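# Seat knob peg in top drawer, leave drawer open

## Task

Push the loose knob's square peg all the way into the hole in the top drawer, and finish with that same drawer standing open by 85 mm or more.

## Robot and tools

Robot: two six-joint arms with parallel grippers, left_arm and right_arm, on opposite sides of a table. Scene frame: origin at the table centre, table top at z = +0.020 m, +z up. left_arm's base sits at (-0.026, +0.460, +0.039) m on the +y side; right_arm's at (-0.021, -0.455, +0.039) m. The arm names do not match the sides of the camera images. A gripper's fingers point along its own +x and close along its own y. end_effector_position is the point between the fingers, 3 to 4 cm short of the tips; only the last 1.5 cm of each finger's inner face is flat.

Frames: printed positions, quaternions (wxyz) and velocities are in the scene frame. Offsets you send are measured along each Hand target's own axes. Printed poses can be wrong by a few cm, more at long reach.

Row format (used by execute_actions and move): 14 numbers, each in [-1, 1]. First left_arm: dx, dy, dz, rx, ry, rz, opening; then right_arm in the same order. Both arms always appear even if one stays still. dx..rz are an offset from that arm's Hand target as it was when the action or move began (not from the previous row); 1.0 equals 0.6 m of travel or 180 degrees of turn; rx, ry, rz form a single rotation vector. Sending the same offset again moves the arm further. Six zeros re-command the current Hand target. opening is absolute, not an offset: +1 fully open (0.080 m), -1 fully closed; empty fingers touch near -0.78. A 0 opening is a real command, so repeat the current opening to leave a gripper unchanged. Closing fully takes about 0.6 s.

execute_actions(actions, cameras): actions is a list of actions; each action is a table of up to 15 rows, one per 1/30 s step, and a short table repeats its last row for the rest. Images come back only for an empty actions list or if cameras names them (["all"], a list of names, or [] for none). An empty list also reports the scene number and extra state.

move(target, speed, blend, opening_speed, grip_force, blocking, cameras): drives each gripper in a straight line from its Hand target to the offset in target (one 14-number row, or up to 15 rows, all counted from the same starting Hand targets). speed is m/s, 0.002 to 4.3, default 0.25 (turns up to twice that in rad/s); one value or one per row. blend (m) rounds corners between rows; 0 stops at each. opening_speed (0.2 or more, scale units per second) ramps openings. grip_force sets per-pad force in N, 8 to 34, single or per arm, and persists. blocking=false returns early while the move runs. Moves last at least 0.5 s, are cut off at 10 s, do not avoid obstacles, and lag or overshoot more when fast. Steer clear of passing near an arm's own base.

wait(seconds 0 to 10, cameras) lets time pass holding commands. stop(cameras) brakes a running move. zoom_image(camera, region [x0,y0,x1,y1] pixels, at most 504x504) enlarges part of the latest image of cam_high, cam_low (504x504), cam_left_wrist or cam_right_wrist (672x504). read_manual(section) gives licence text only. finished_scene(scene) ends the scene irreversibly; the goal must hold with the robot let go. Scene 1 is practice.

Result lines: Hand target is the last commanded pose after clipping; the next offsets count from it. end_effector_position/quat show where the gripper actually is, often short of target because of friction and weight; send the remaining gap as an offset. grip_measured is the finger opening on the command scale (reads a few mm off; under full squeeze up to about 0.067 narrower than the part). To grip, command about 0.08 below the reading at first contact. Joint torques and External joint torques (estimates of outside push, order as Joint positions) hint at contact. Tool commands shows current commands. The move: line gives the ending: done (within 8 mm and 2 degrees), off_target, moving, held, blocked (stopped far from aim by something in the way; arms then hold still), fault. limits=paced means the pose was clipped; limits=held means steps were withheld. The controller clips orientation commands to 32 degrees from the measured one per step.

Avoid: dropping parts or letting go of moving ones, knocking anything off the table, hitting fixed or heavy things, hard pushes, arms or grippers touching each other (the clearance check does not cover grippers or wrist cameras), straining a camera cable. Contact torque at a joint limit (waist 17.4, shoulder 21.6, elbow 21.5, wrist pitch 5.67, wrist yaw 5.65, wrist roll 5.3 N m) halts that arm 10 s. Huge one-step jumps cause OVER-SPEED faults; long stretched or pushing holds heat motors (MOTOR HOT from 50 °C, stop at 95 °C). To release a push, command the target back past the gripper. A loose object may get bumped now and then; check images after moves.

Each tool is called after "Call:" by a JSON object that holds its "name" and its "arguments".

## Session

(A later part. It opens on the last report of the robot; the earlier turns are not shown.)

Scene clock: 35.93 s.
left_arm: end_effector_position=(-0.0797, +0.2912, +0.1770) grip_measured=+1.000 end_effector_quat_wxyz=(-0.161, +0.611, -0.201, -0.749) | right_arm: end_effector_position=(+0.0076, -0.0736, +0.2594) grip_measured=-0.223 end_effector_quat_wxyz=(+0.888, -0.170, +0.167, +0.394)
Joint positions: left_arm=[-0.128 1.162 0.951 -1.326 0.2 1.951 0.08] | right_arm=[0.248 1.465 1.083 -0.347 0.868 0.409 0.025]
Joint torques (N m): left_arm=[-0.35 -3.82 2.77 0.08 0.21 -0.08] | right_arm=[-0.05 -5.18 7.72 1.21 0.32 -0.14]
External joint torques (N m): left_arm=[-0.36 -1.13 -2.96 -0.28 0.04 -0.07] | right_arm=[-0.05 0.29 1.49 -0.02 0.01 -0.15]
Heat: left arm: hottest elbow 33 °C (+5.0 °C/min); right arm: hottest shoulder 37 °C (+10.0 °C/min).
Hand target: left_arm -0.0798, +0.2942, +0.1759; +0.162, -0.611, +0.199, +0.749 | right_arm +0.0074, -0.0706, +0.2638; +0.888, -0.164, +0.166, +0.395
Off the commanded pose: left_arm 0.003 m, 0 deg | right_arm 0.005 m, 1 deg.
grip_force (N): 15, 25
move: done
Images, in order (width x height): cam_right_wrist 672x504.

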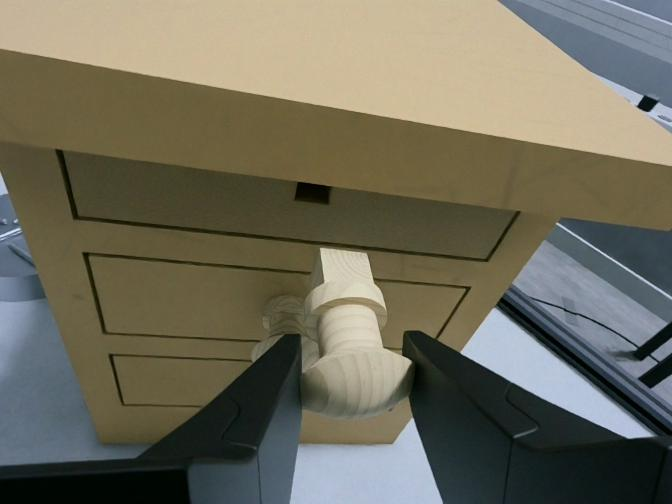

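Call:
{"name": "wait", "arguments": {"seconds": 0, "cameras": ["cam_low","cam_high"]}}

Call:
{"name": "zoom_image", "arguments": {"camera": "cam_low", "region": [192, 166, 242, 206]}}

Call:
{"name": "zoom_image", "arguments": {"camera": "cam_low", "region": [196, 170, 232, 206]}}

Scene clock: 40.70 s.
left_arm: end_effector_position=(-0.0797, +0.2912, +0.1770) grip_measured=+1.000 end_effector_quat_wxyz=(-0.161, +0.611, -0.201, -0.749) | right_arm: end_effector_position=(+0.0076, -0.0736, +0.2594) grip_measured=-0.223 end_effector_quat_wxyz=(+0.888, -0.170, +0.167, +0.394)
Joint positions: left_arm=[-0.128 1.162 0.951 -1.326 0.2 1.951 0.08] | right_arm=[0.248 1.465 1.083 -0.347 0.868 0.409 0.025]
Joint torques (N m): left_arm=[-0.35 -3.83 2.78 0.08 0.21 -0.08] | right_arm=[-0.11 -5.39 7.67 1.21 0.29 -0.1]
External joint torques (N m): left_arm=[-0.34 -1.18 -2.87 -0.25 0.03 -0.08] | right_arm=[-0.1 0.08 1.45 -0.02 -0.03 -0.11]
Heat: left arm: hottest elbow 33 °C (+4.4 °C/min); right arm: hottest shoulder 37 °C (+8.8 °C/min).
Hand target: left_arm -0.0798, +0.2942, +0.1759; +0.162, -0.611, +0.199, +0.749 | right_arm +0.0074, -0.0706, +0.2638; +0.888, -0.164, +0.166, +0.396
Tool commands: left_gripper/opening=+1.0 right_gripper/opening=-0.25
Off the commanded pose: left_arm 0.003 m, 0 deg | right_arm 0.005 m, 1 deg.
grip_force (N): 15, 25
Images, in order (width x height): cam_high 504x504, cam_low 504x504.

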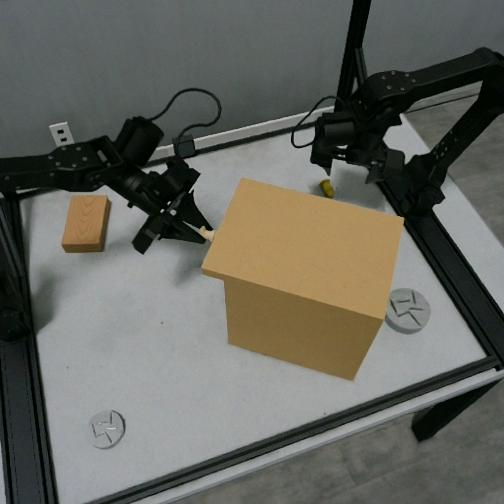

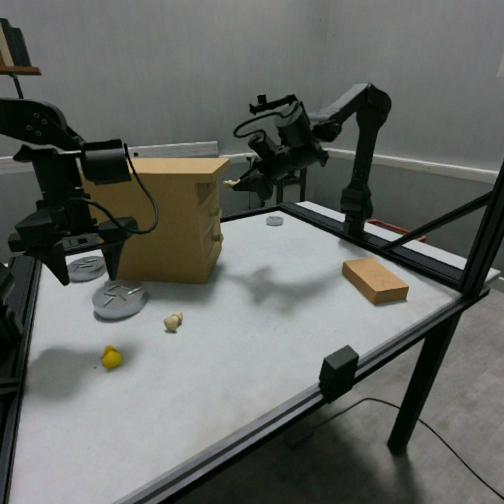

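Scaled by 10.080 from the camera's 504x504 image, which has a finer 720x720 frame.

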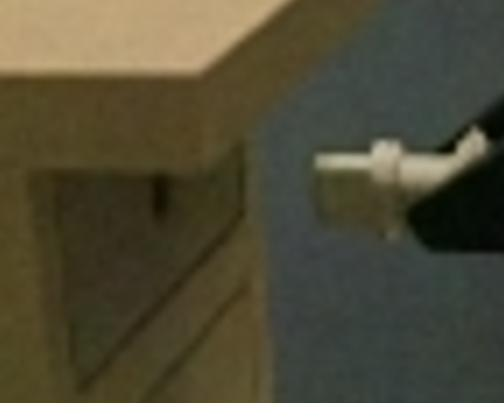

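Scaled by 14.000 from the camera's 504x504 image, which has a finer 720x720 frame.

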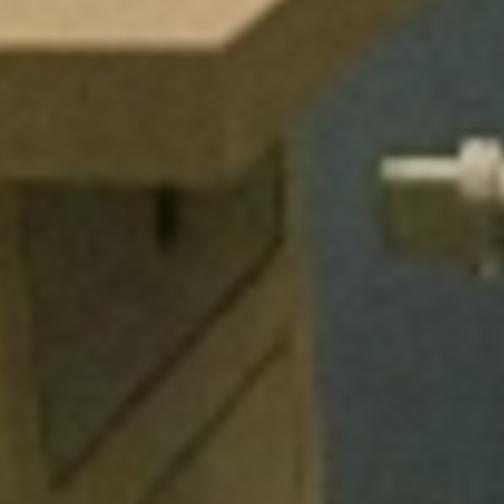

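Call:
{"name": "zoom_image", "arguments": {"camera": "cam_low", "region": [90, 305, 200, 375]}}

Call:
{"name": "zoom_image", "arguments": {"camera": "cam_high", "region": [160, 170, 260, 270]}}

Scaled by 4.582 from the camera's 504x504 image, which has a finer 720x720 frame.

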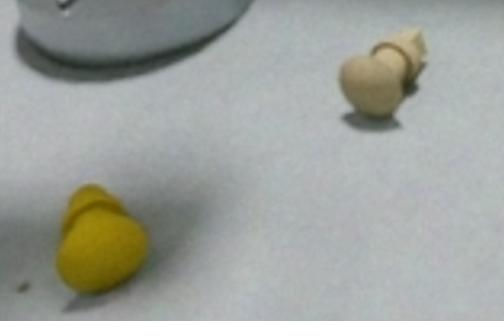

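Scaled by 5.040 from the camera's 504x504 image, which has a finer 720x720 frame.

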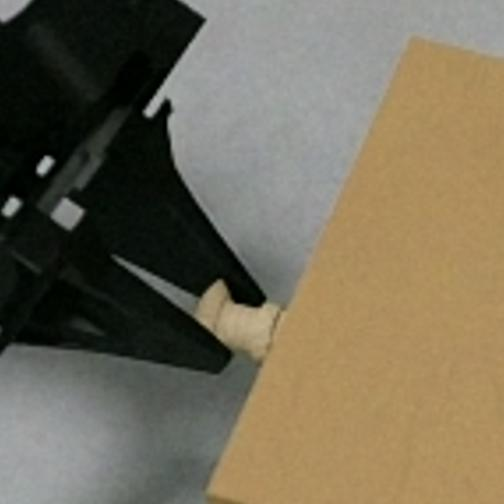

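Call:
{"name": "zoom_image", "arguments": {"camera": "cam_low", "region": [158, 306, 190, 336]}}

Call:
{"name": "wait", "arguments": {"seconds": 0, "cameras": ["cam_left_wrist"]}}

Scaled by 15.750 from the camera's 504x504 image, which has a finer 720x720 frame.

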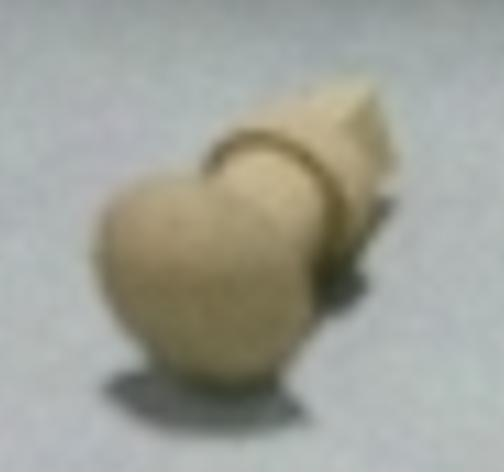

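Scene clock: 41.40 s.
left_arm: end_effector_position=(-0.0797, +0.2912, +0.1770) grip_measured=+1.000 end_effector_quat_wxyz=(-0.161, +0.611, -0.201, -0.749) | right_arm: end_effector_position=(+0.0076, -0.0736, +0.2594) grip_measured=-0.223 end_effector_quat_wxyz=(+0.888, -0.170, +0.167, +0.394)
Joint positions: left_arm=[-0.128 1.162 0.951 -1.326 0.2 1.951 0.08] | right_arm=[0.248 1.465 1.083 -0.347 0.868 0.409 0.025]
Joint torques (N m): left_arm=[-0.34 -3.84 2.77 0.08 0.21 -0.08] | right_arm=[-0.08 -5.42 7.67 1.21 0.27 -0.09]
External joint torques (N m): left_arm=[-0.36 -1.18 -2.89 -0.26 0.04 -0.07] | right_arm=[-0.07 0.04 1.45 -0.02 -0.04 -0.1]
Heat: left arm: hottest elbow 33 °C (+4.3 °C/min); right arm: hottest shoulder 37 °C (+8.7 °C/min).
Hand target: left_arm -0.0798, +0.2942, +0.1759; +0.162, -0.611, +0.199, +0.749 | right_arm +0.0074, -0.0706, +0.2638; +0.888, -0.164, +0.166, +0.396
Tool commands: left_gripper/opening=+1.0 right_gripper/opening=-0.25
Off the commanded pose: left_arm 0.003 m, 0 deg | right_arm 0.005 m, 1 deg.
grip_force (N): 15, 25
Images, in order (width x height): cam_left_wrist 672x504.

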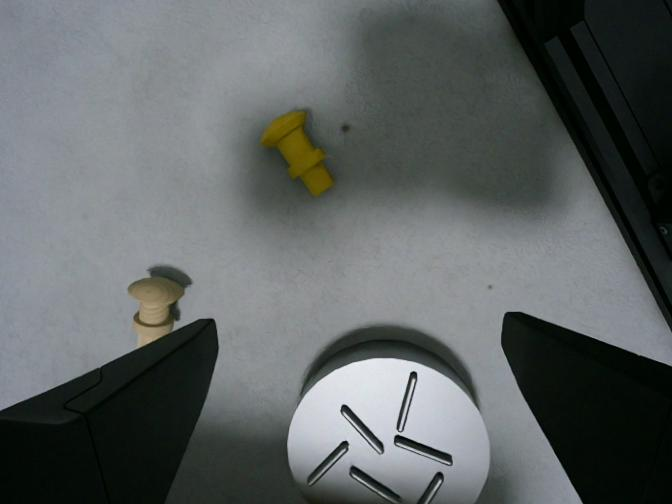

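Call:
{"name": "move", "arguments": {"target": [0,0,0,0,0,0,1.0,0.0320,0.0115,0.0172,-0.0030,-0.0001,-0.0014,-0.25], "speed": 0.06, "cameras": ["cam_right_wrist","cam_low"]}}

Call:
{"name": "zoom_image", "arguments": {"camera": "cam_right_wrist", "region": [270, 205, 390, 295]}}

Call:
{"name": "zoom_image", "arguments": {"camera": "cam_low", "region": [196, 170, 232, 206]}}

Scene clock: 42.73 s.
left_arm: end_effector_position=(-0.0797, +0.2912, +0.1770) grip_measured=+1.000 end_effector_quat_wxyz=(-0.161, +0.611, -0.201, -0.749) | right_arm: end_effector_position=(+0.0157, -0.0525, +0.2595) grip_measured=-0.223 end_effector_quat_wxyz=(+0.888, -0.174, +0.165, +0.393)
Joint positions: left_arm=[-0.128 1.162 0.951 -1.326 0.2 1.951 0.08] | right_arm=[0.208 1.536 1.142 -0.307 0.841 0.361 0.025]
Joint torques (N m): left_arm=[-0.34 -3.81 2.76 0.08 0.22 -0.08] | right_arm=[0.02 -5.92 7.61 1.28 0.25 -0.14]
External joint torques (N m): left_arm=[-0.35 -1.15 -2.9 -0.25 0.04 -0.07] | right_arm=[0.02 0.08 1.36 0.02 -0.04 -0.15]
Heat: left arm: hottest elbow 33 °C (+4.2 °C/min); right arm: hottest shoulder 37 °C (+8.4 °C/min).
Hand target: left_arm -0.0798, +0.2942, +0.1759; +0.162, -0.611, +0.199, +0.749 | right_arm +0.0159, -0.0494, +0.2639; +0.888, -0.169, +0.163, +0.394
Off the commanded pose: left_arm 0.003 m, 0 deg | right_arm 0.005 m, 1 deg.
grip_force (N): 15, 25
move: done
Images, in order (width x height): cam_low 504x504, cam_right_wrist 672x504.

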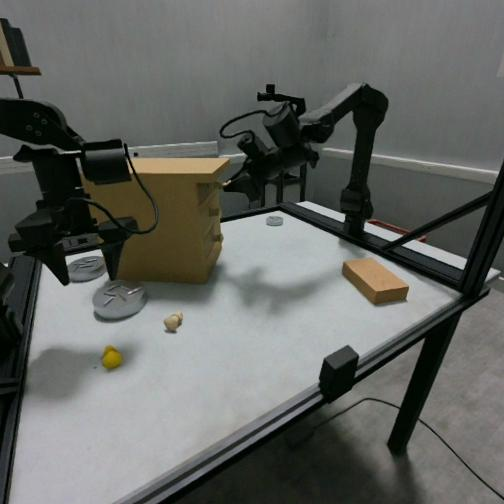

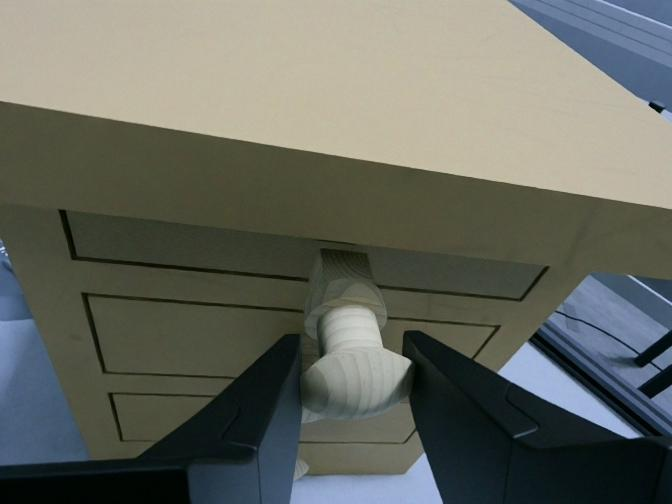

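Scaled by 4.200 from the camera's 672x504 image, which has a finer 960x720 frame.

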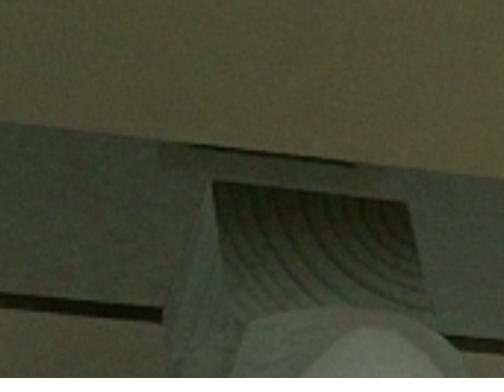

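Scaled by 14.000 from the camera's 504x504 image, which has a finer 720x720 frame.

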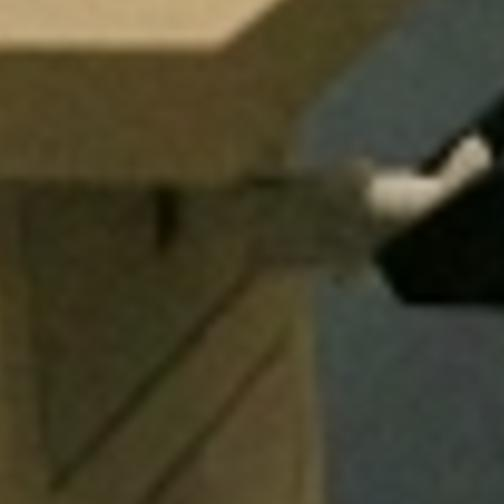

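Call:
{"name": "move", "arguments": {"target": [-0.0075,0.1007,-0.1028,0,0,0,1.0,0,0,0,0,0,0,-0.25], "speed": 0.12, "cameras": ["cam_left_wrist"]}}

Call:
{"name": "zoom_image", "arguments": {"camera": "cam_left_wrist", "region": [190, 130, 330, 270]}}

Scene clock: 45.80 s.
left_arm: end_effector_position=(-0.0562, +0.2141, +0.1751) grip_measured=+1.000 end_effector_quat_wxyz=(-0.162, +0.612, -0.198, -0.749) | right_arm: end_effector_position=(+0.0158, -0.0525, +0.2594) grip_measured=-0.223 end_effector_quat_wxyz=(+0.888, -0.174, +0.165, +0.393)
Joint positions: left_arm=[0.009 1.473 1.173 -1.272 0.2 2.089 0.08] | right_arm=[0.208 1.536 1.142 -0.307 0.841 0.361 0.025]
Joint torques (N m): left_arm=[0.11 -4.26 4.76 0.23 0.29 0.16] | right_arm=[-0.37 -5.75 7.6 1.23 0.22 -0.15]
External joint torques (N m): left_arm=[0.11 0.64 -0.86 -0.04 0.11 0.17] | right_arm=[-0.34 0.3 1.35 -0.03 -0.08 -0.16]
Heat: left arm: hottest elbow 33 °C (+3.9 °C/min); right arm: hottest shoulder 37 °C (+7.9 °C/min).
Hand target: left_arm -0.0557, +0.2112, +0.1757; +0.162, -0.611, +0.199, +0.749 | right_arm +0.0160, -0.0494, +0.2637; +0.888, -0.169, +0.163, +0.394
Off the commanded pose: left_arm 0.003 m, 0 deg | right_arm 0.005 m, 1 deg.
grip_force (N): 15, 25
move: done
Images, in order (width x height): cam_left_wrist 672x504.

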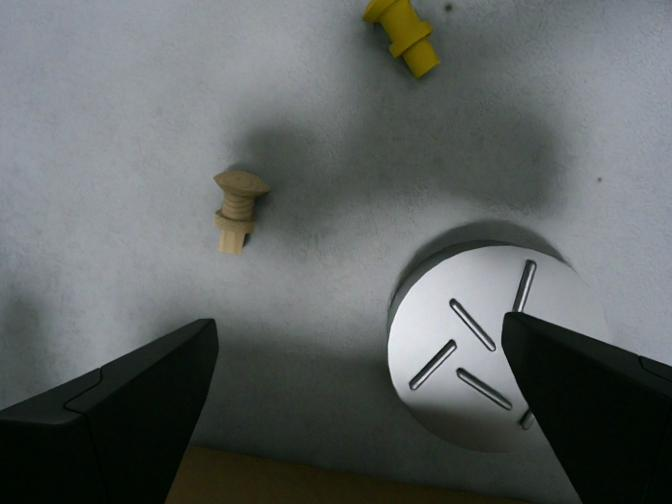

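Scaled by 3.600 from the camera's 672x504 image, which has a finer 960x720 frame.

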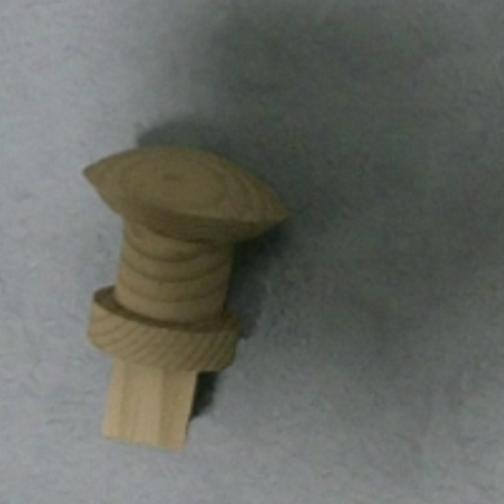

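Call:
{"name": "zoom_image", "arguments": {"camera": "cam_left_wrist", "region": [205, 195, 265, 265]}}

Scaled by 7.200 from the camera's 672x504 image, which has a finer 960x720 frame.

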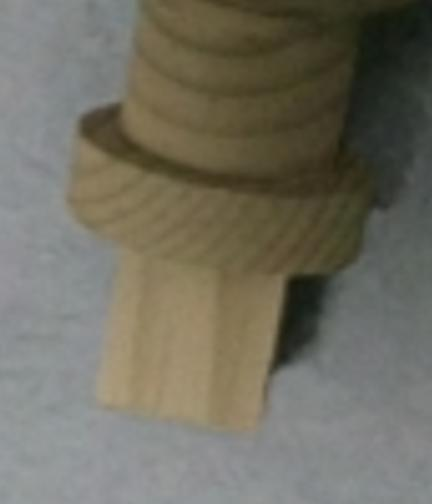

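Call:
{"name": "move", "arguments": {"target": [0.0843,0.0622,-0.0417,0,0,0,1.0,0,0,0,0,0,0,-0.25], "speed": 0.12, "cameras": ["cam_left_wrist"]}}

Call:
{"name": "zoom_image", "arguments": {"camera": "cam_left_wrist", "region": [180, 100, 320, 240]}}

Scene clock: 49.10 s.
left_arm: end_effector_position=(-0.0652, +0.1708, +0.1269) grip_measured=+1.000 end_effector_quat_wxyz=(-0.168, +0.611, -0.203, -0.747) | right_arm: end_effector_position=(+0.0158, -0.0525, +0.2594) grip_measured=-0.223 end_effector_quat_wxyz=(+0.888, -0.174, +0.165, +0.393)
Joint positions: left_arm=[-0.023 1.667 1.173 -1.074 0.199 2.071 0.08] | right_arm=[0.208 1.536 1.142 -0.307 0.841 0.361 0.025]
Joint torques (N m): left_arm=[0.97 -5.22 4.57 0.74 0.33 -0.06] | right_arm=[-0.33 -5.79 7.72 1.28 0.27 -0.09]
External joint torques (N m): left_arm=[0.93 0.96 -0.86 0.47 0.17 -0.06] | right_arm=[-0.31 0.18 1.46 0.01 -0.02 -0.1]
Heat: left arm: hottest elbow 34 °C (+4.9 °C/min); right arm: hottest shoulder 37 °C (+7.3 °C/min).
Hand target: left_arm -0.0628, +0.1663, +0.1255; +0.162, -0.611, +0.199, +0.749 | right_arm +0.0160, -0.0494, +0.2637; +0.888, -0.169, +0.163, +0.394
Off the commanded pose: left_arm 0.005 m, 1 deg | right_arm 0.005 m, 1 deg.
grip_force (N): 15, 25
move: done
Images, in order (width x height): cam_left_wrist 672x504.

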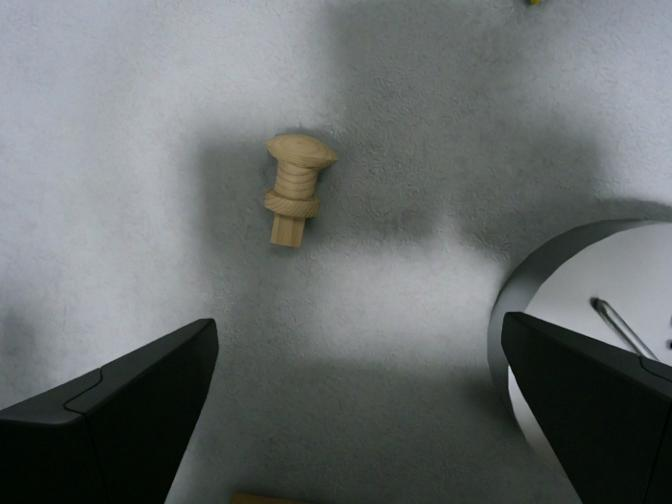

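Scaled by 3.600 from the camera's 672x504 image, which has a finer 960x720 frame.

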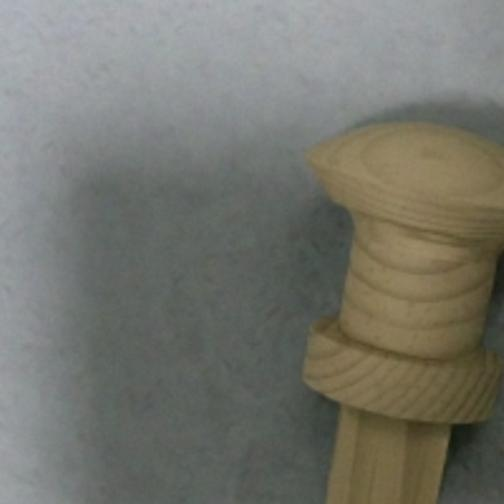

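Call:
{"name": "zoom_image", "arguments": {"camera": "cam_left_wrist", "region": [255, 185, 325, 255]}}

Scaled by 7.200 from the camera's 672x504 image, which has a finer 960x720 frame.

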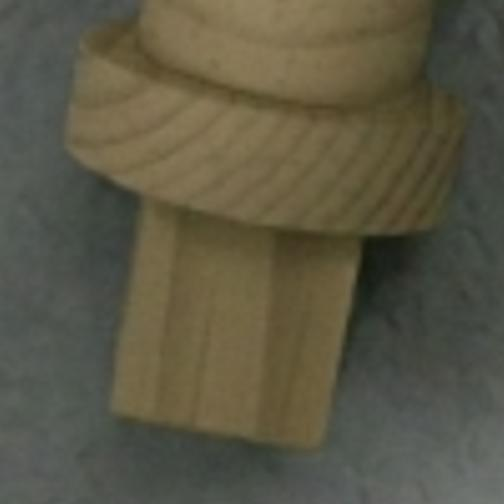

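Call:
{"name": "wait", "arguments": {"seconds": 0, "cameras": ["cam_right_wrist","cam_low"]}}

Call:
{"name": "zoom_image", "arguments": {"camera": "cam_right_wrist", "region": [305, 228, 375, 270]}}

Call:
{"name": "zoom_image", "arguments": {"camera": "cam_low", "region": [196, 170, 226, 200]}}

Scene clock: 49.90 s.
left_arm: end_effector_position=(-0.0652, +0.1707, +0.1269) grip_measured=+1.000 end_effector_quat_wxyz=(-0.168, +0.611, -0.203, -0.747) | right_arm: end_effector_position=(+0.0158, -0.0525, +0.2594) grip_measured=-0.223 end_effector_quat_wxyz=(+0.888, -0.174, +0.165, +0.393)
Joint positions: left_arm=[-0.023 1.667 1.173 -1.074 0.199 2.071 0.08] | right_arm=[0.208 1.536 1.142 -0.307 0.841 0.361 0.025]
Joint torques (N m): left_arm=[1.05 -5.14 4.58 0.7 0.33 -0.08] | right_arm=[-0.35 -5.82 7.67 1.23 0.27 -0.12]
External joint torques (N m): left_arm=[1.09 1.06 -0.85 0.45 0.16 -0.07] | right_arm=[-0.39 0.28 1.37 -0.04 -0.03 -0.14]
Heat: left arm: hottest elbow 34 °C (+4.8 °C/min); right arm: hottest shoulder 37 °C (+7.2 °C/min).
Hand target: left_arm -0.0628, +0.1662, +0.1255; +0.162, -0.611, +0.199, +0.749 | right_arm +0.0160, -0.0494, +0.2637; +0.888, -0.169, +0.163, +0.394
Tool commands: left_gripper/opening=+1.0 right_gripper/opening=-0.25
Off the commanded pose: left_arm 0.005 m, 1 deg | right_arm 0.005 m, 1 deg.
grip_force (N): 15, 25
Images, in order (width x height): cam_low 504x504, cam_right_wrist 672x504.

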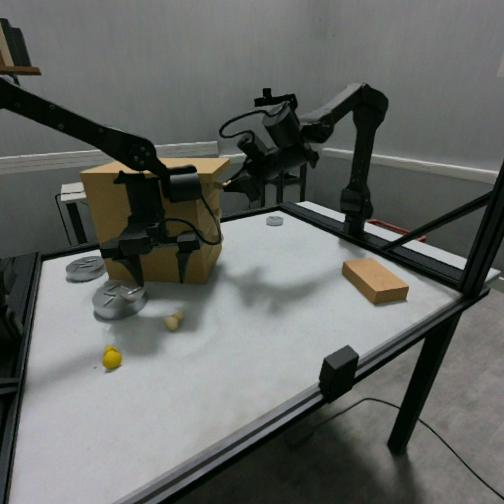

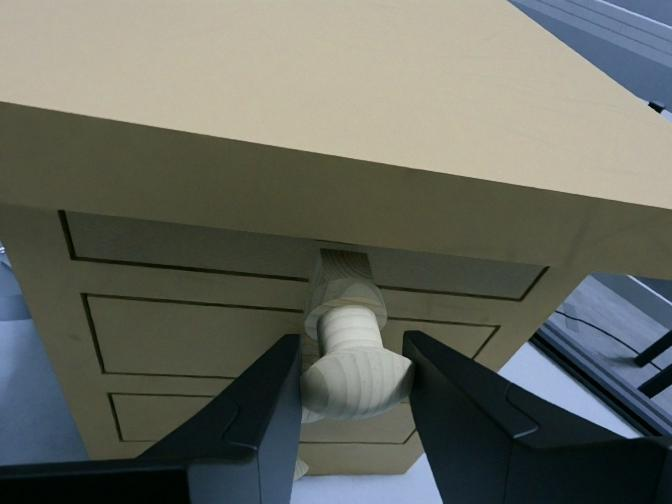

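Scaled by 7.200 from the camera's 672x504 image, which has a finer 960x720 frame.

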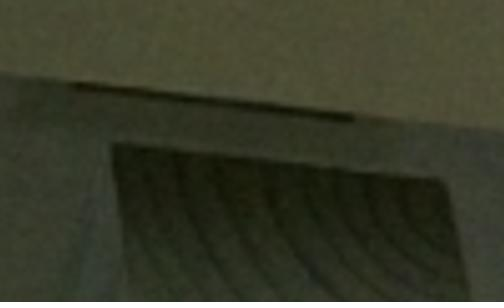

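Scaled by 16.800 from the camera's 504x504 image, which has a finer 720x720 frame.

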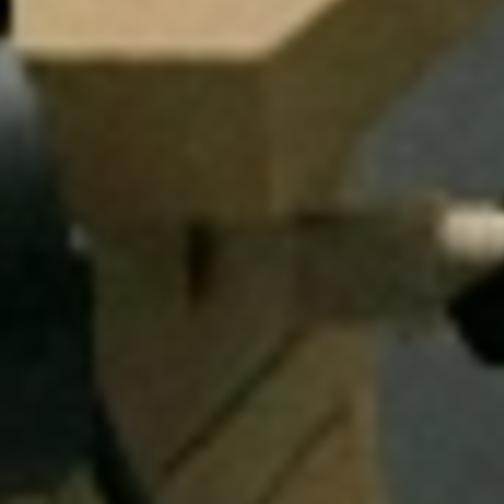

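Call:
{"name": "move", "arguments": {"target": [0,0,0,0,0,0,1.0,0.0102,-0.0025,0.0098,-0.0030,-0.0001,-0.0014,-0.25], "speed": 0.04, "cameras": ["cam_right_wrist","cam_low"]}}

Call:
{"name": "zoom_image", "arguments": {"camera": "cam_low", "region": [196, 170, 226, 200]}}

Call:
{"name": "zoom_image", "arguments": {"camera": "cam_right_wrist", "region": [270, 205, 390, 305]}}

Scene clock: 52.93 s.
left_arm: end_effector_position=(-0.0652, +0.1707, +0.1269) grip_measured=+1.000 end_effector_quat_wxyz=(-0.168, +0.611, -0.203, -0.747) | right_arm: end_effector_position=(+0.0216, -0.0470, +0.2623) grip_measured=-0.223 end_effector_quat_wxyz=(+0.888, -0.179, +0.163, +0.392)
Joint positions: left_arm=[-0.023 1.667 1.173 -1.074 0.199 2.071 0.08] | right_arm=[0.188 1.551 1.165 -0.303 0.83 0.334 0.025]
Joint torques (N m): left_arm=[1.04 -5.12 4.59 0.71 0.33 -0.07] | right_arm=[-0.16 -6.08 7.58 1.24 0.26 -0.11]
External joint torques (N m): left_arm=[1.04 1.04 -0.84 0.44 0.16 -0.07] | right_arm=[-0.16 0.04 1.32 -0.03 -0.03 -0.12]
Heat: left arm: hottest elbow 34 °C (+4.5 °C/min); right arm: hottest elbow 38 °C (+7.9 °C/min).
Hand target: left_arm -0.0628, +0.1662, +0.1255; +0.162, -0.611, +0.199, +0.749 | right_arm +0.0219, -0.0439, +0.2667; +0.889, -0.173, +0.161, +0.393
Off the commanded pose: left_arm 0.005 m, 1 deg | right_arm 0.005 m, 1 deg.
grip_force (N): 15, 25
move: done
Images, in order (width x height): cam_low 504x504, cam_right_wrist 672x504.

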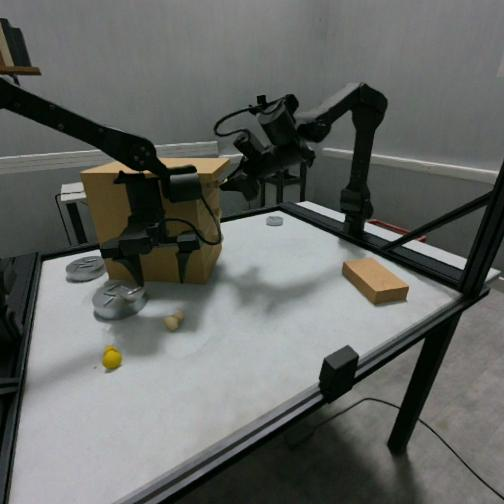

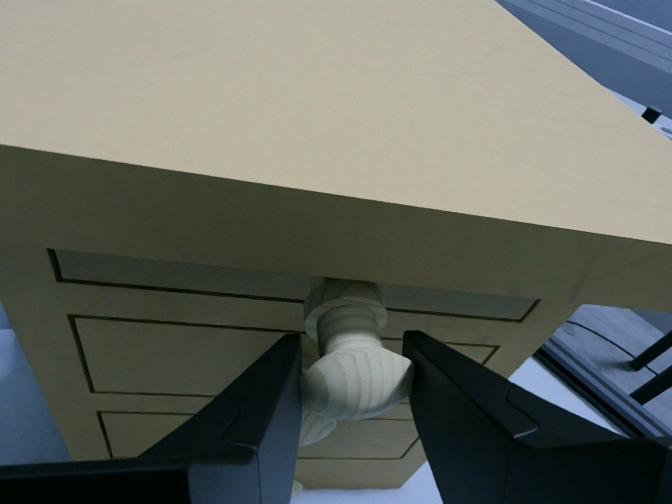

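Scaled by 16.800 from the camera's 504x504 image, which has a finer 720x720 frame.

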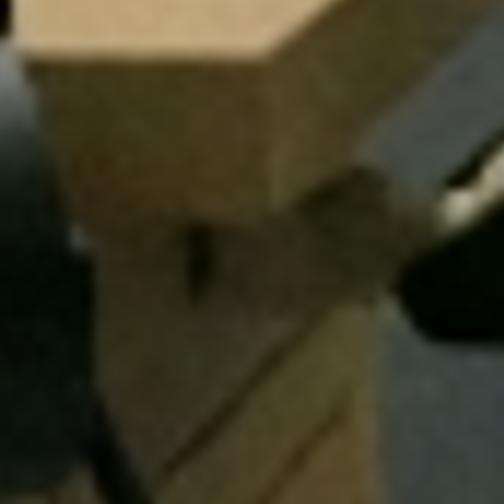

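Scaled by 4.200 from the camera's 672x504 image, which has a finer 960x720 frame.

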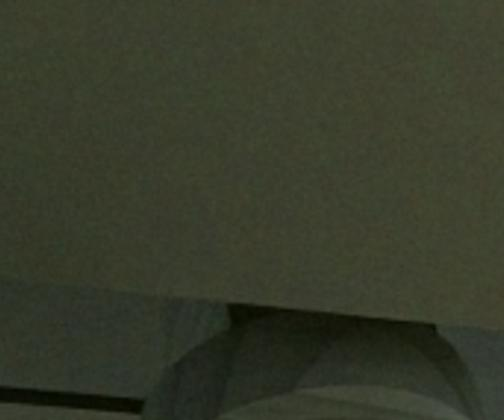

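Call:
{"name": "zoom_image", "arguments": {"camera": "cam_low", "region": [203, 178, 223, 194]}}

Call:
{"name": "zoom_image", "arguments": {"camera": "cam_right_wrist", "region": [295, 265, 395, 315]}}

Scaled by 25.200 from the camera's 504x504 image, which has a finer 720x720 frame.

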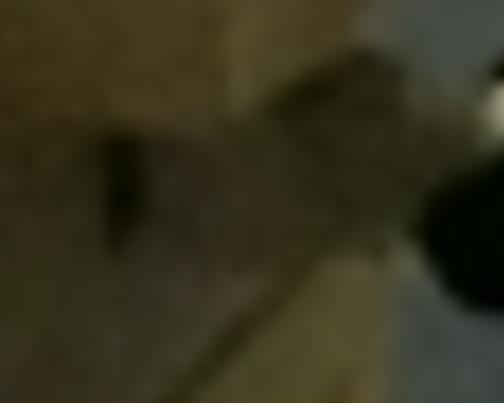

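Scaled by 5.040 from the camera's 672x504 image, which has a finer 960x720 frame.

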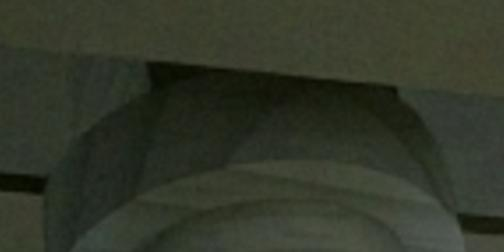

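Call:
{"name": "move", "arguments": {"target": [0,0,0,0,0,0,1.0,0.0076,0.0003,0.0036,0,0,0,-0.25], "speed": 0.03, "cameras": ["cam_right_wrist","cam_low"]}}

Call:
{"name": "zoom_image", "arguments": {"camera": "cam_low", "region": [196, 170, 226, 200]}}

Scene clock: 54.70 s.
left_arm: end_effector_position=(-0.0652, +0.1707, +0.1269) grip_measured=+1.000 end_effector_quat_wxyz=(-0.168, +0.611, -0.203, -0.747) | right_arm: end_effector_position=(+0.0246, -0.0430, +0.2622) grip_measured=-0.223 end_effector_quat_wxyz=(+0.888, -0.179, +0.163, +0.392)
Joint positions: left_arm=[-0.023 1.667 1.173 -1.074 0.199 2.071 0.08] | right_arm=[0.176 1.563 1.175 -0.294 0.821 0.324 0.025]
Joint torques (N m): left_arm=[1.04 -5.12 4.58 0.71 0.33 -0.08] | right_arm=[-0.14 -5.96 7.76 1.22 0.28 -0.16]
External joint torques (N m): left_arm=[1.07 1.02 -0.83 0.44 0.16 -0.07] | right_arm=[-0.14 0.22 1.54 -0.04 -0.01 -0.17]
Heat: left arm: hottest elbow 34 °C (+4.4 °C/min); right arm: hottest elbow 38 °C (+7.7 °C/min).
Hand target: left_arm -0.0628, +0.1662, +0.1255; +0.162, -0.611, +0.199, +0.749 | right_arm +0.0250, -0.0399, +0.2666; +0.889, -0.173, +0.161, +0.393
Off the commanded pose: left_arm 0.005 m, 1 deg | right_arm 0.005 m, 1 deg.
grip_force (N): 15, 25
move: done
Images, in order (width x height): cam_low 504x504, cam_right_wrist 672x504.

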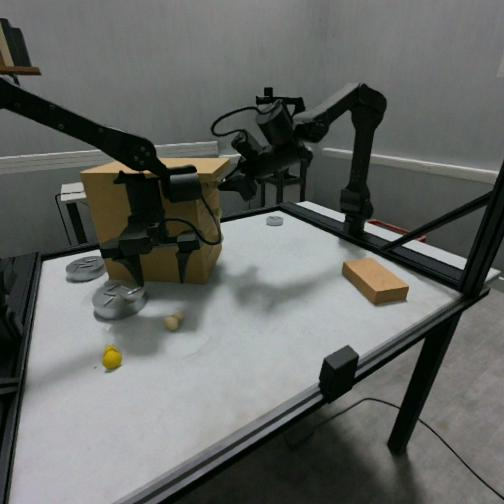

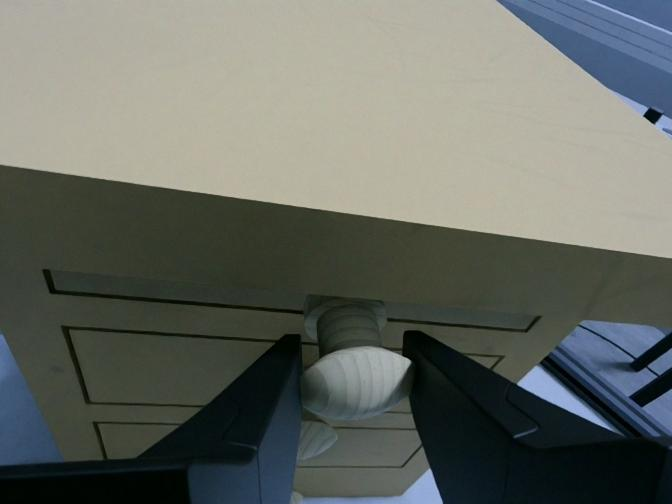

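Scaled by 16.800 from the camera's 504x504 image, which has a finer 720x720 frame.

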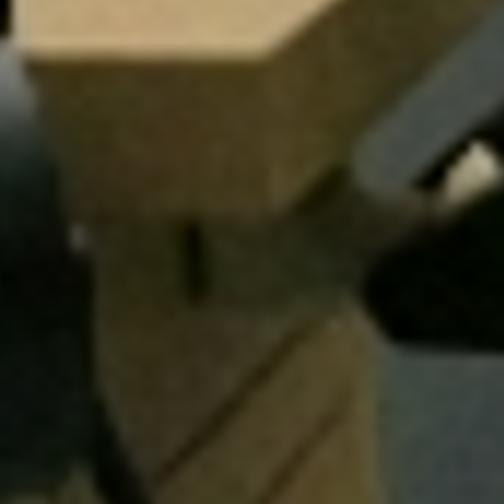

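Call:
{"name": "zoom_image", "arguments": {"camera": "cam_low", "region": [203, 178, 223, 194]}}

Call:
{"name": "zoom_image", "arguments": {"camera": "cam_right_wrist", "region": [30, 255, 140, 315]}}

Call:
{"name": "zoom_image", "arguments": {"camera": "cam_right_wrist", "region": [470, 295, 580, 355]}}

Scaled by 25.200 from the camera's 504x504 image, which has a finer 720x720 frame.

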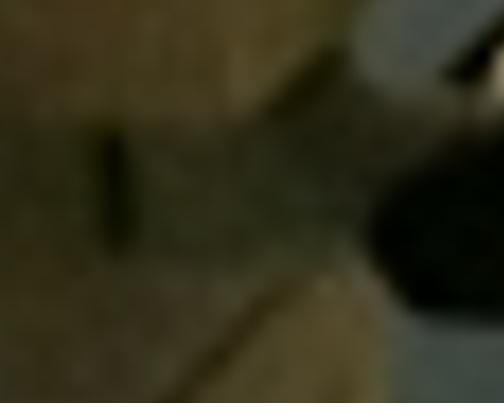

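Scaled by 4.582 from the camera's 672x504 image, which has a finer 960x720 frame.

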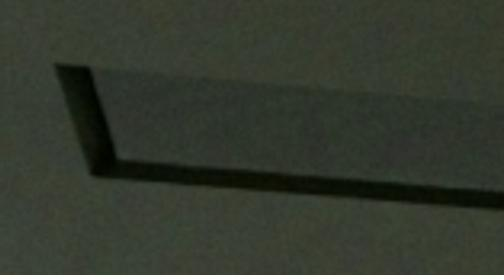

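Scaled by 4.582 from the camera's 672x504 image, which has a finer 960x720 frame.

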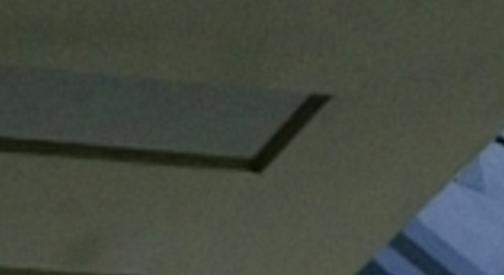

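Call:
{"name": "move", "arguments": {"target": [0,0,0,0,0,0,1.0,0.0018,-0.0022,0.0022,0.0025,0.0001,0.0012,-0.25], "speed": 0.03, "cameras": ["cam_right_wrist","cam_low"]}}

Call:
{"name": "zoom_image", "arguments": {"camera": "cam_low", "region": [203, 178, 223, 194]}}

Call:
{"name": "zoom_image", "arguments": {"camera": "cam_right_wrist", "region": [30, 255, 140, 315]}}

Call:
{"name": "zoom_image", "arguments": {"camera": "cam_right_wrist", "region": [470, 295, 580, 355]}}

Scene clock: 56.67 s.
left_arm: end_effector_position=(-0.0652, +0.1707, +0.1269) grip_measured=+1.000 end_effector_quat_wxyz=(-0.168, +0.611, -0.203, -0.747) | right_arm: end_effector_position=(+0.0265, -0.0422, +0.2623) grip_measured=-0.223 end_effector_quat_wxyz=(+0.887, -0.177, +0.165, +0.393)
Joint positions: left_arm=[-0.023 1.667 1.173 -1.074 0.199 2.071 0.08] | right_arm=[0.169 1.563 1.176 -0.291 0.811 0.323 0.025]
Joint torques (N m): left_arm=[1.04 -5.13 4.58 0.71 0.33 -0.07] | right_arm=[-0.06 -6.59 7.69 1.3 0.32 -0.08]
External joint torques (N m): left_arm=[1.01 1.1 -0.91 0.43 0.16 -0.07] | right_arm=[-0.1 -0.38 1.38 0.01 0.05 -0.09]
Heat: left arm: hottest elbow 34 °C (+4.2 °C/min); right arm: hottest elbow 38 °C (+7.4 °C/min).
Hand target: left_arm -0.0628, +0.1662, +0.1255; +0.162, -0.611, +0.199, +0.749 | right_arm +0.0269, -0.0394, +0.2676; +0.888, -0.169, +0.163, +0.394
Off the commanded pose: left_arm 0.005 m, 1 deg | right_arm 0.006 m, 1 deg.
grip_force (N): 15, 25
move: done
Images, in order (width x height): cam_low 504x504, cam_right_wrist 672x504.

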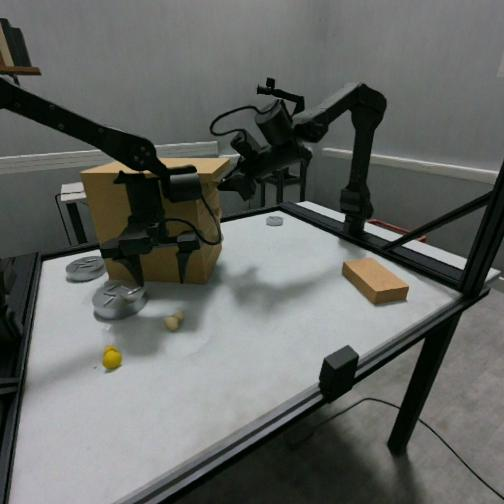

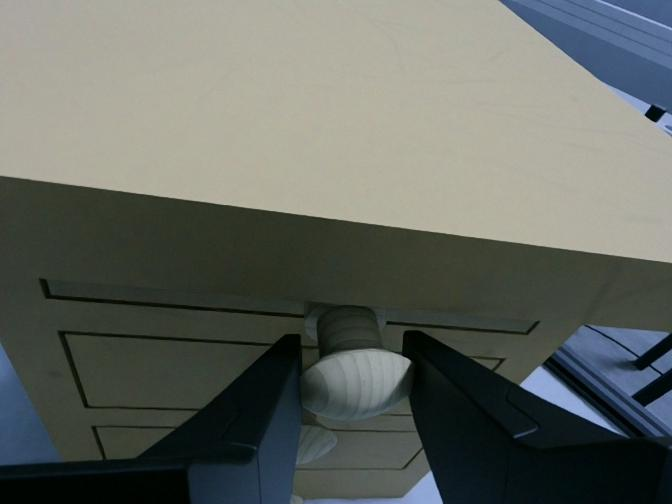

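Scaled by 25.200 from the camera's 504x504 image, which has a finer 720x720 frame.

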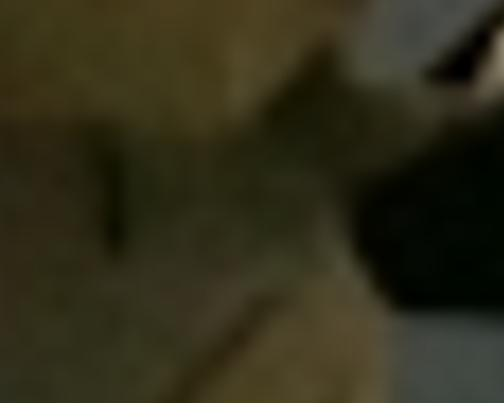

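Scaled by 4.582 from the camera's 672x504 image, which has a finer 960x720 frame.

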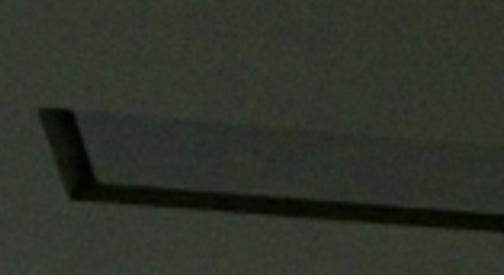

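Scaled by 4.582 from the camera's 672x504 image, which has a finer 960x720 frame.

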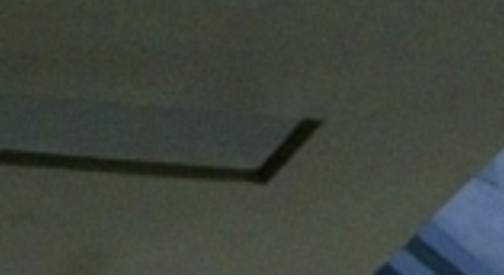

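Call:
{"name": "move", "arguments": {"target": [0,0,0,0,0,0,1.0,0.0060,0.0001,0.0033,0.0020,0.0001,0.0009,-0.25], "speed": 0.03, "cameras": ["cam_right_wrist","cam_low"]}}

Call:
{"name": "zoom_image", "arguments": {"camera": "cam_low", "region": [203, 178, 223, 194]}}

Call:
{"name": "zoom_image", "arguments": {"camera": "cam_right_wrist", "region": [285, 290, 405, 380]}}

Scene clock: 58.07 s.
left_arm: end_effector_position=(-0.0652, +0.1707, +0.1269) grip_measured=+1.000 end_effector_quat_wxyz=(-0.168, +0.611, -0.203, -0.747) | right_arm: end_effector_position=(+0.0280, -0.0409, +0.2626) grip_measured=-0.223 end_effector_quat_wxyz=(+0.887, -0.175, +0.166, +0.393)
Joint positions: left_arm=[-0.023 1.667 1.173 -1.074 0.199 2.071 0.08] | right_arm=[0.163 1.566 1.18 -0.288 0.805 0.321 0.025]
Joint torques (N m): left_arm=[1.05 -5.13 4.58 0.71 0.33 -0.08] | right_arm=[-0.22 -5.85 7.97 1.55 0.12 -0.1]
External joint torques (N m): left_arm=[1.09 1.07 -0.91 0.42 0.15 -0.08] | right_arm=[-0.2 0.36 1.69 0.26 -0.15 -0.11]
Heat: left arm: hottest elbow 34 °C (+4.1 °C/min); right arm: hottest elbow 38 °C (+7.2 °C/min).
Hand target: left_arm -0.0628, +0.1662, +0.1255; +0.162, -0.611, +0.199, +0.749 | right_arm +0.0294, -0.0362, +0.2677; +0.888, -0.167, +0.165, +0.395
Off the commanded pose: left_arm 0.005 m, 1 deg | right_arm 0.007 m, 1 deg.
grip_force (N): 15, 25
move: done
Images, in order (width x height): cam_low 504x504, cam_right_wrist 672x504.

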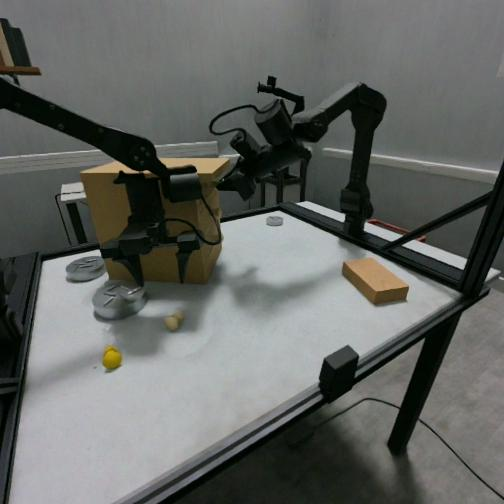

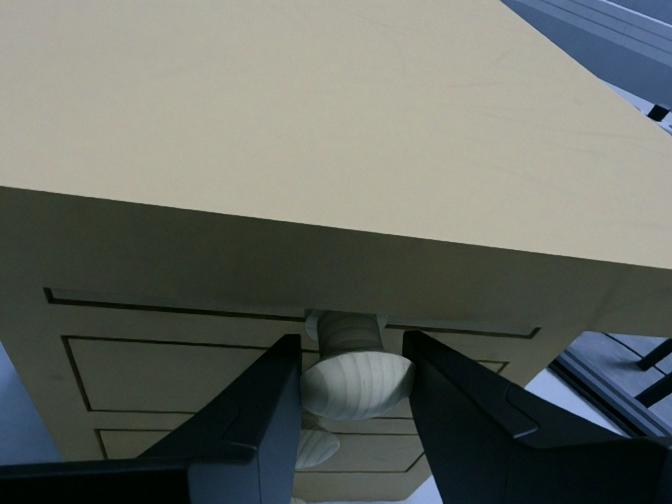

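Scaled by 25.200 from the camera's 504x504 image, which has a finer 720x720 frame.

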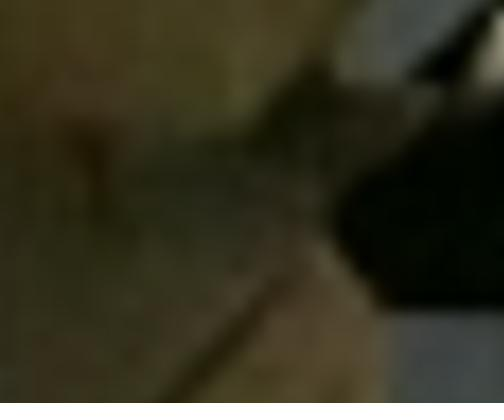

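Scaled by 4.200 from the camera's 672x504 image, which has a finer 960x720 frame.

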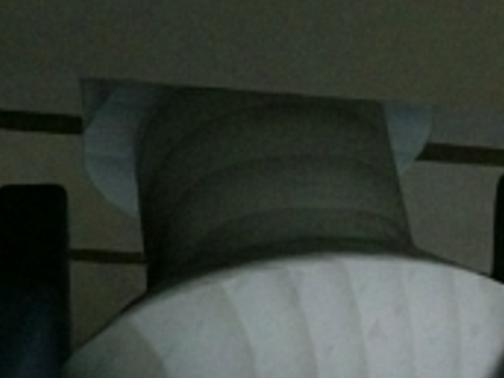

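Call:
{"name": "move", "arguments": {"target": [0,0,0,0,0,0,1.0,0.0053,0.0002,0.0025,0,0,0,-0.25], "speed": 0.03, "cameras": ["cam_right_wrist","cam_low"]}}

Call:
{"name": "zoom_image", "arguments": {"camera": "cam_low", "region": [203, 178, 223, 194]}}

Call:
{"name": "zoom_image", "arguments": {"camera": "cam_right_wrist", "region": [285, 290, 405, 380]}}

Scene clock: 58.97 s.
left_arm: end_effector_position=(-0.0652, +0.1707, +0.1269) grip_measured=+1.000 end_effector_quat_wxyz=(-0.168, +0.611, -0.203, -0.747) | right_arm: end_effector_position=(+0.0293, -0.0402, +0.2622) grip_measured=-0.223 end_effector_quat_wxyz=(+0.887, -0.178, +0.166, +0.393)
Joint positions: left_arm=[-0.023 1.667 1.173 -1.074 0.199 2.071 0.08] | right_arm=[0.16 1.57 1.183 -0.287 0.804 0.315 0.025]
Joint torques (N m): left_arm=[1.04 -5.13 4.59 0.71 0.33 -0.08] | right_arm=[-1.07 -5.09 8.68 1.97 -0.07 -0.14]
External joint torques (N m): left_arm=[1.03 1.07 -0.86 0.44 0.16 -0.07] | right_arm=[-1.05 1.25 2.34 0.67 -0.35 -0.15]
Heat: left arm: hottest elbow 34 °C (+4.1 °C/min); right arm: hottest elbow 38 °C (+7.1 °C/min).
Hand target: left_arm -0.0628, +0.1662, +0.1255; +0.162, -0.611, +0.199, +0.749 | right_arm +0.0316, -0.0335, +0.2677; +0.888, -0.167, +0.165, +0.395
Off the commanded pose: left_arm 0.005 m, 1 deg | right_arm 0.009 m, 1 deg.
grip_force (N): 15, 25
move: off_target (right_arm)
Images, in order (width x height): cam_low 504x504, cam_right_wrist 672x504.

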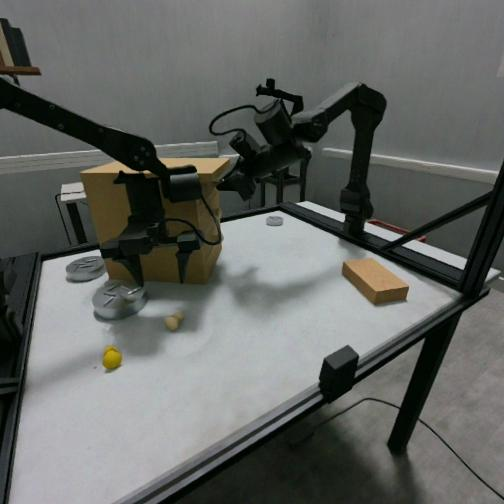

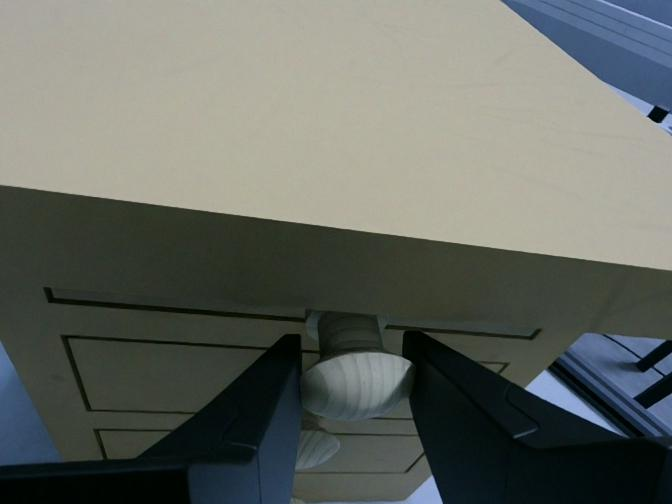

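Scaled by 25.200 from the camera's 504x504 image, which has a finer 720x720 frame.

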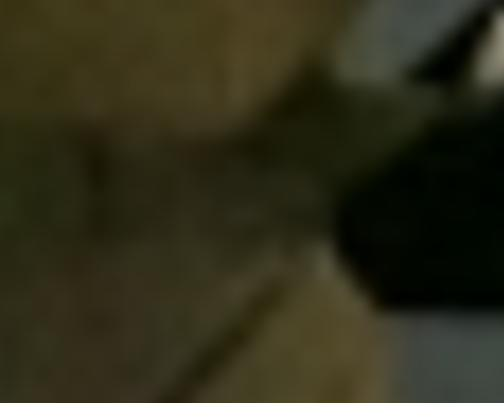

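Scaled by 4.200 from the camera's 672x504 image, which has a finer 960x720 frame.

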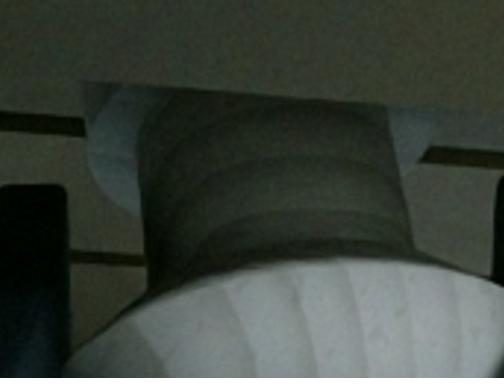

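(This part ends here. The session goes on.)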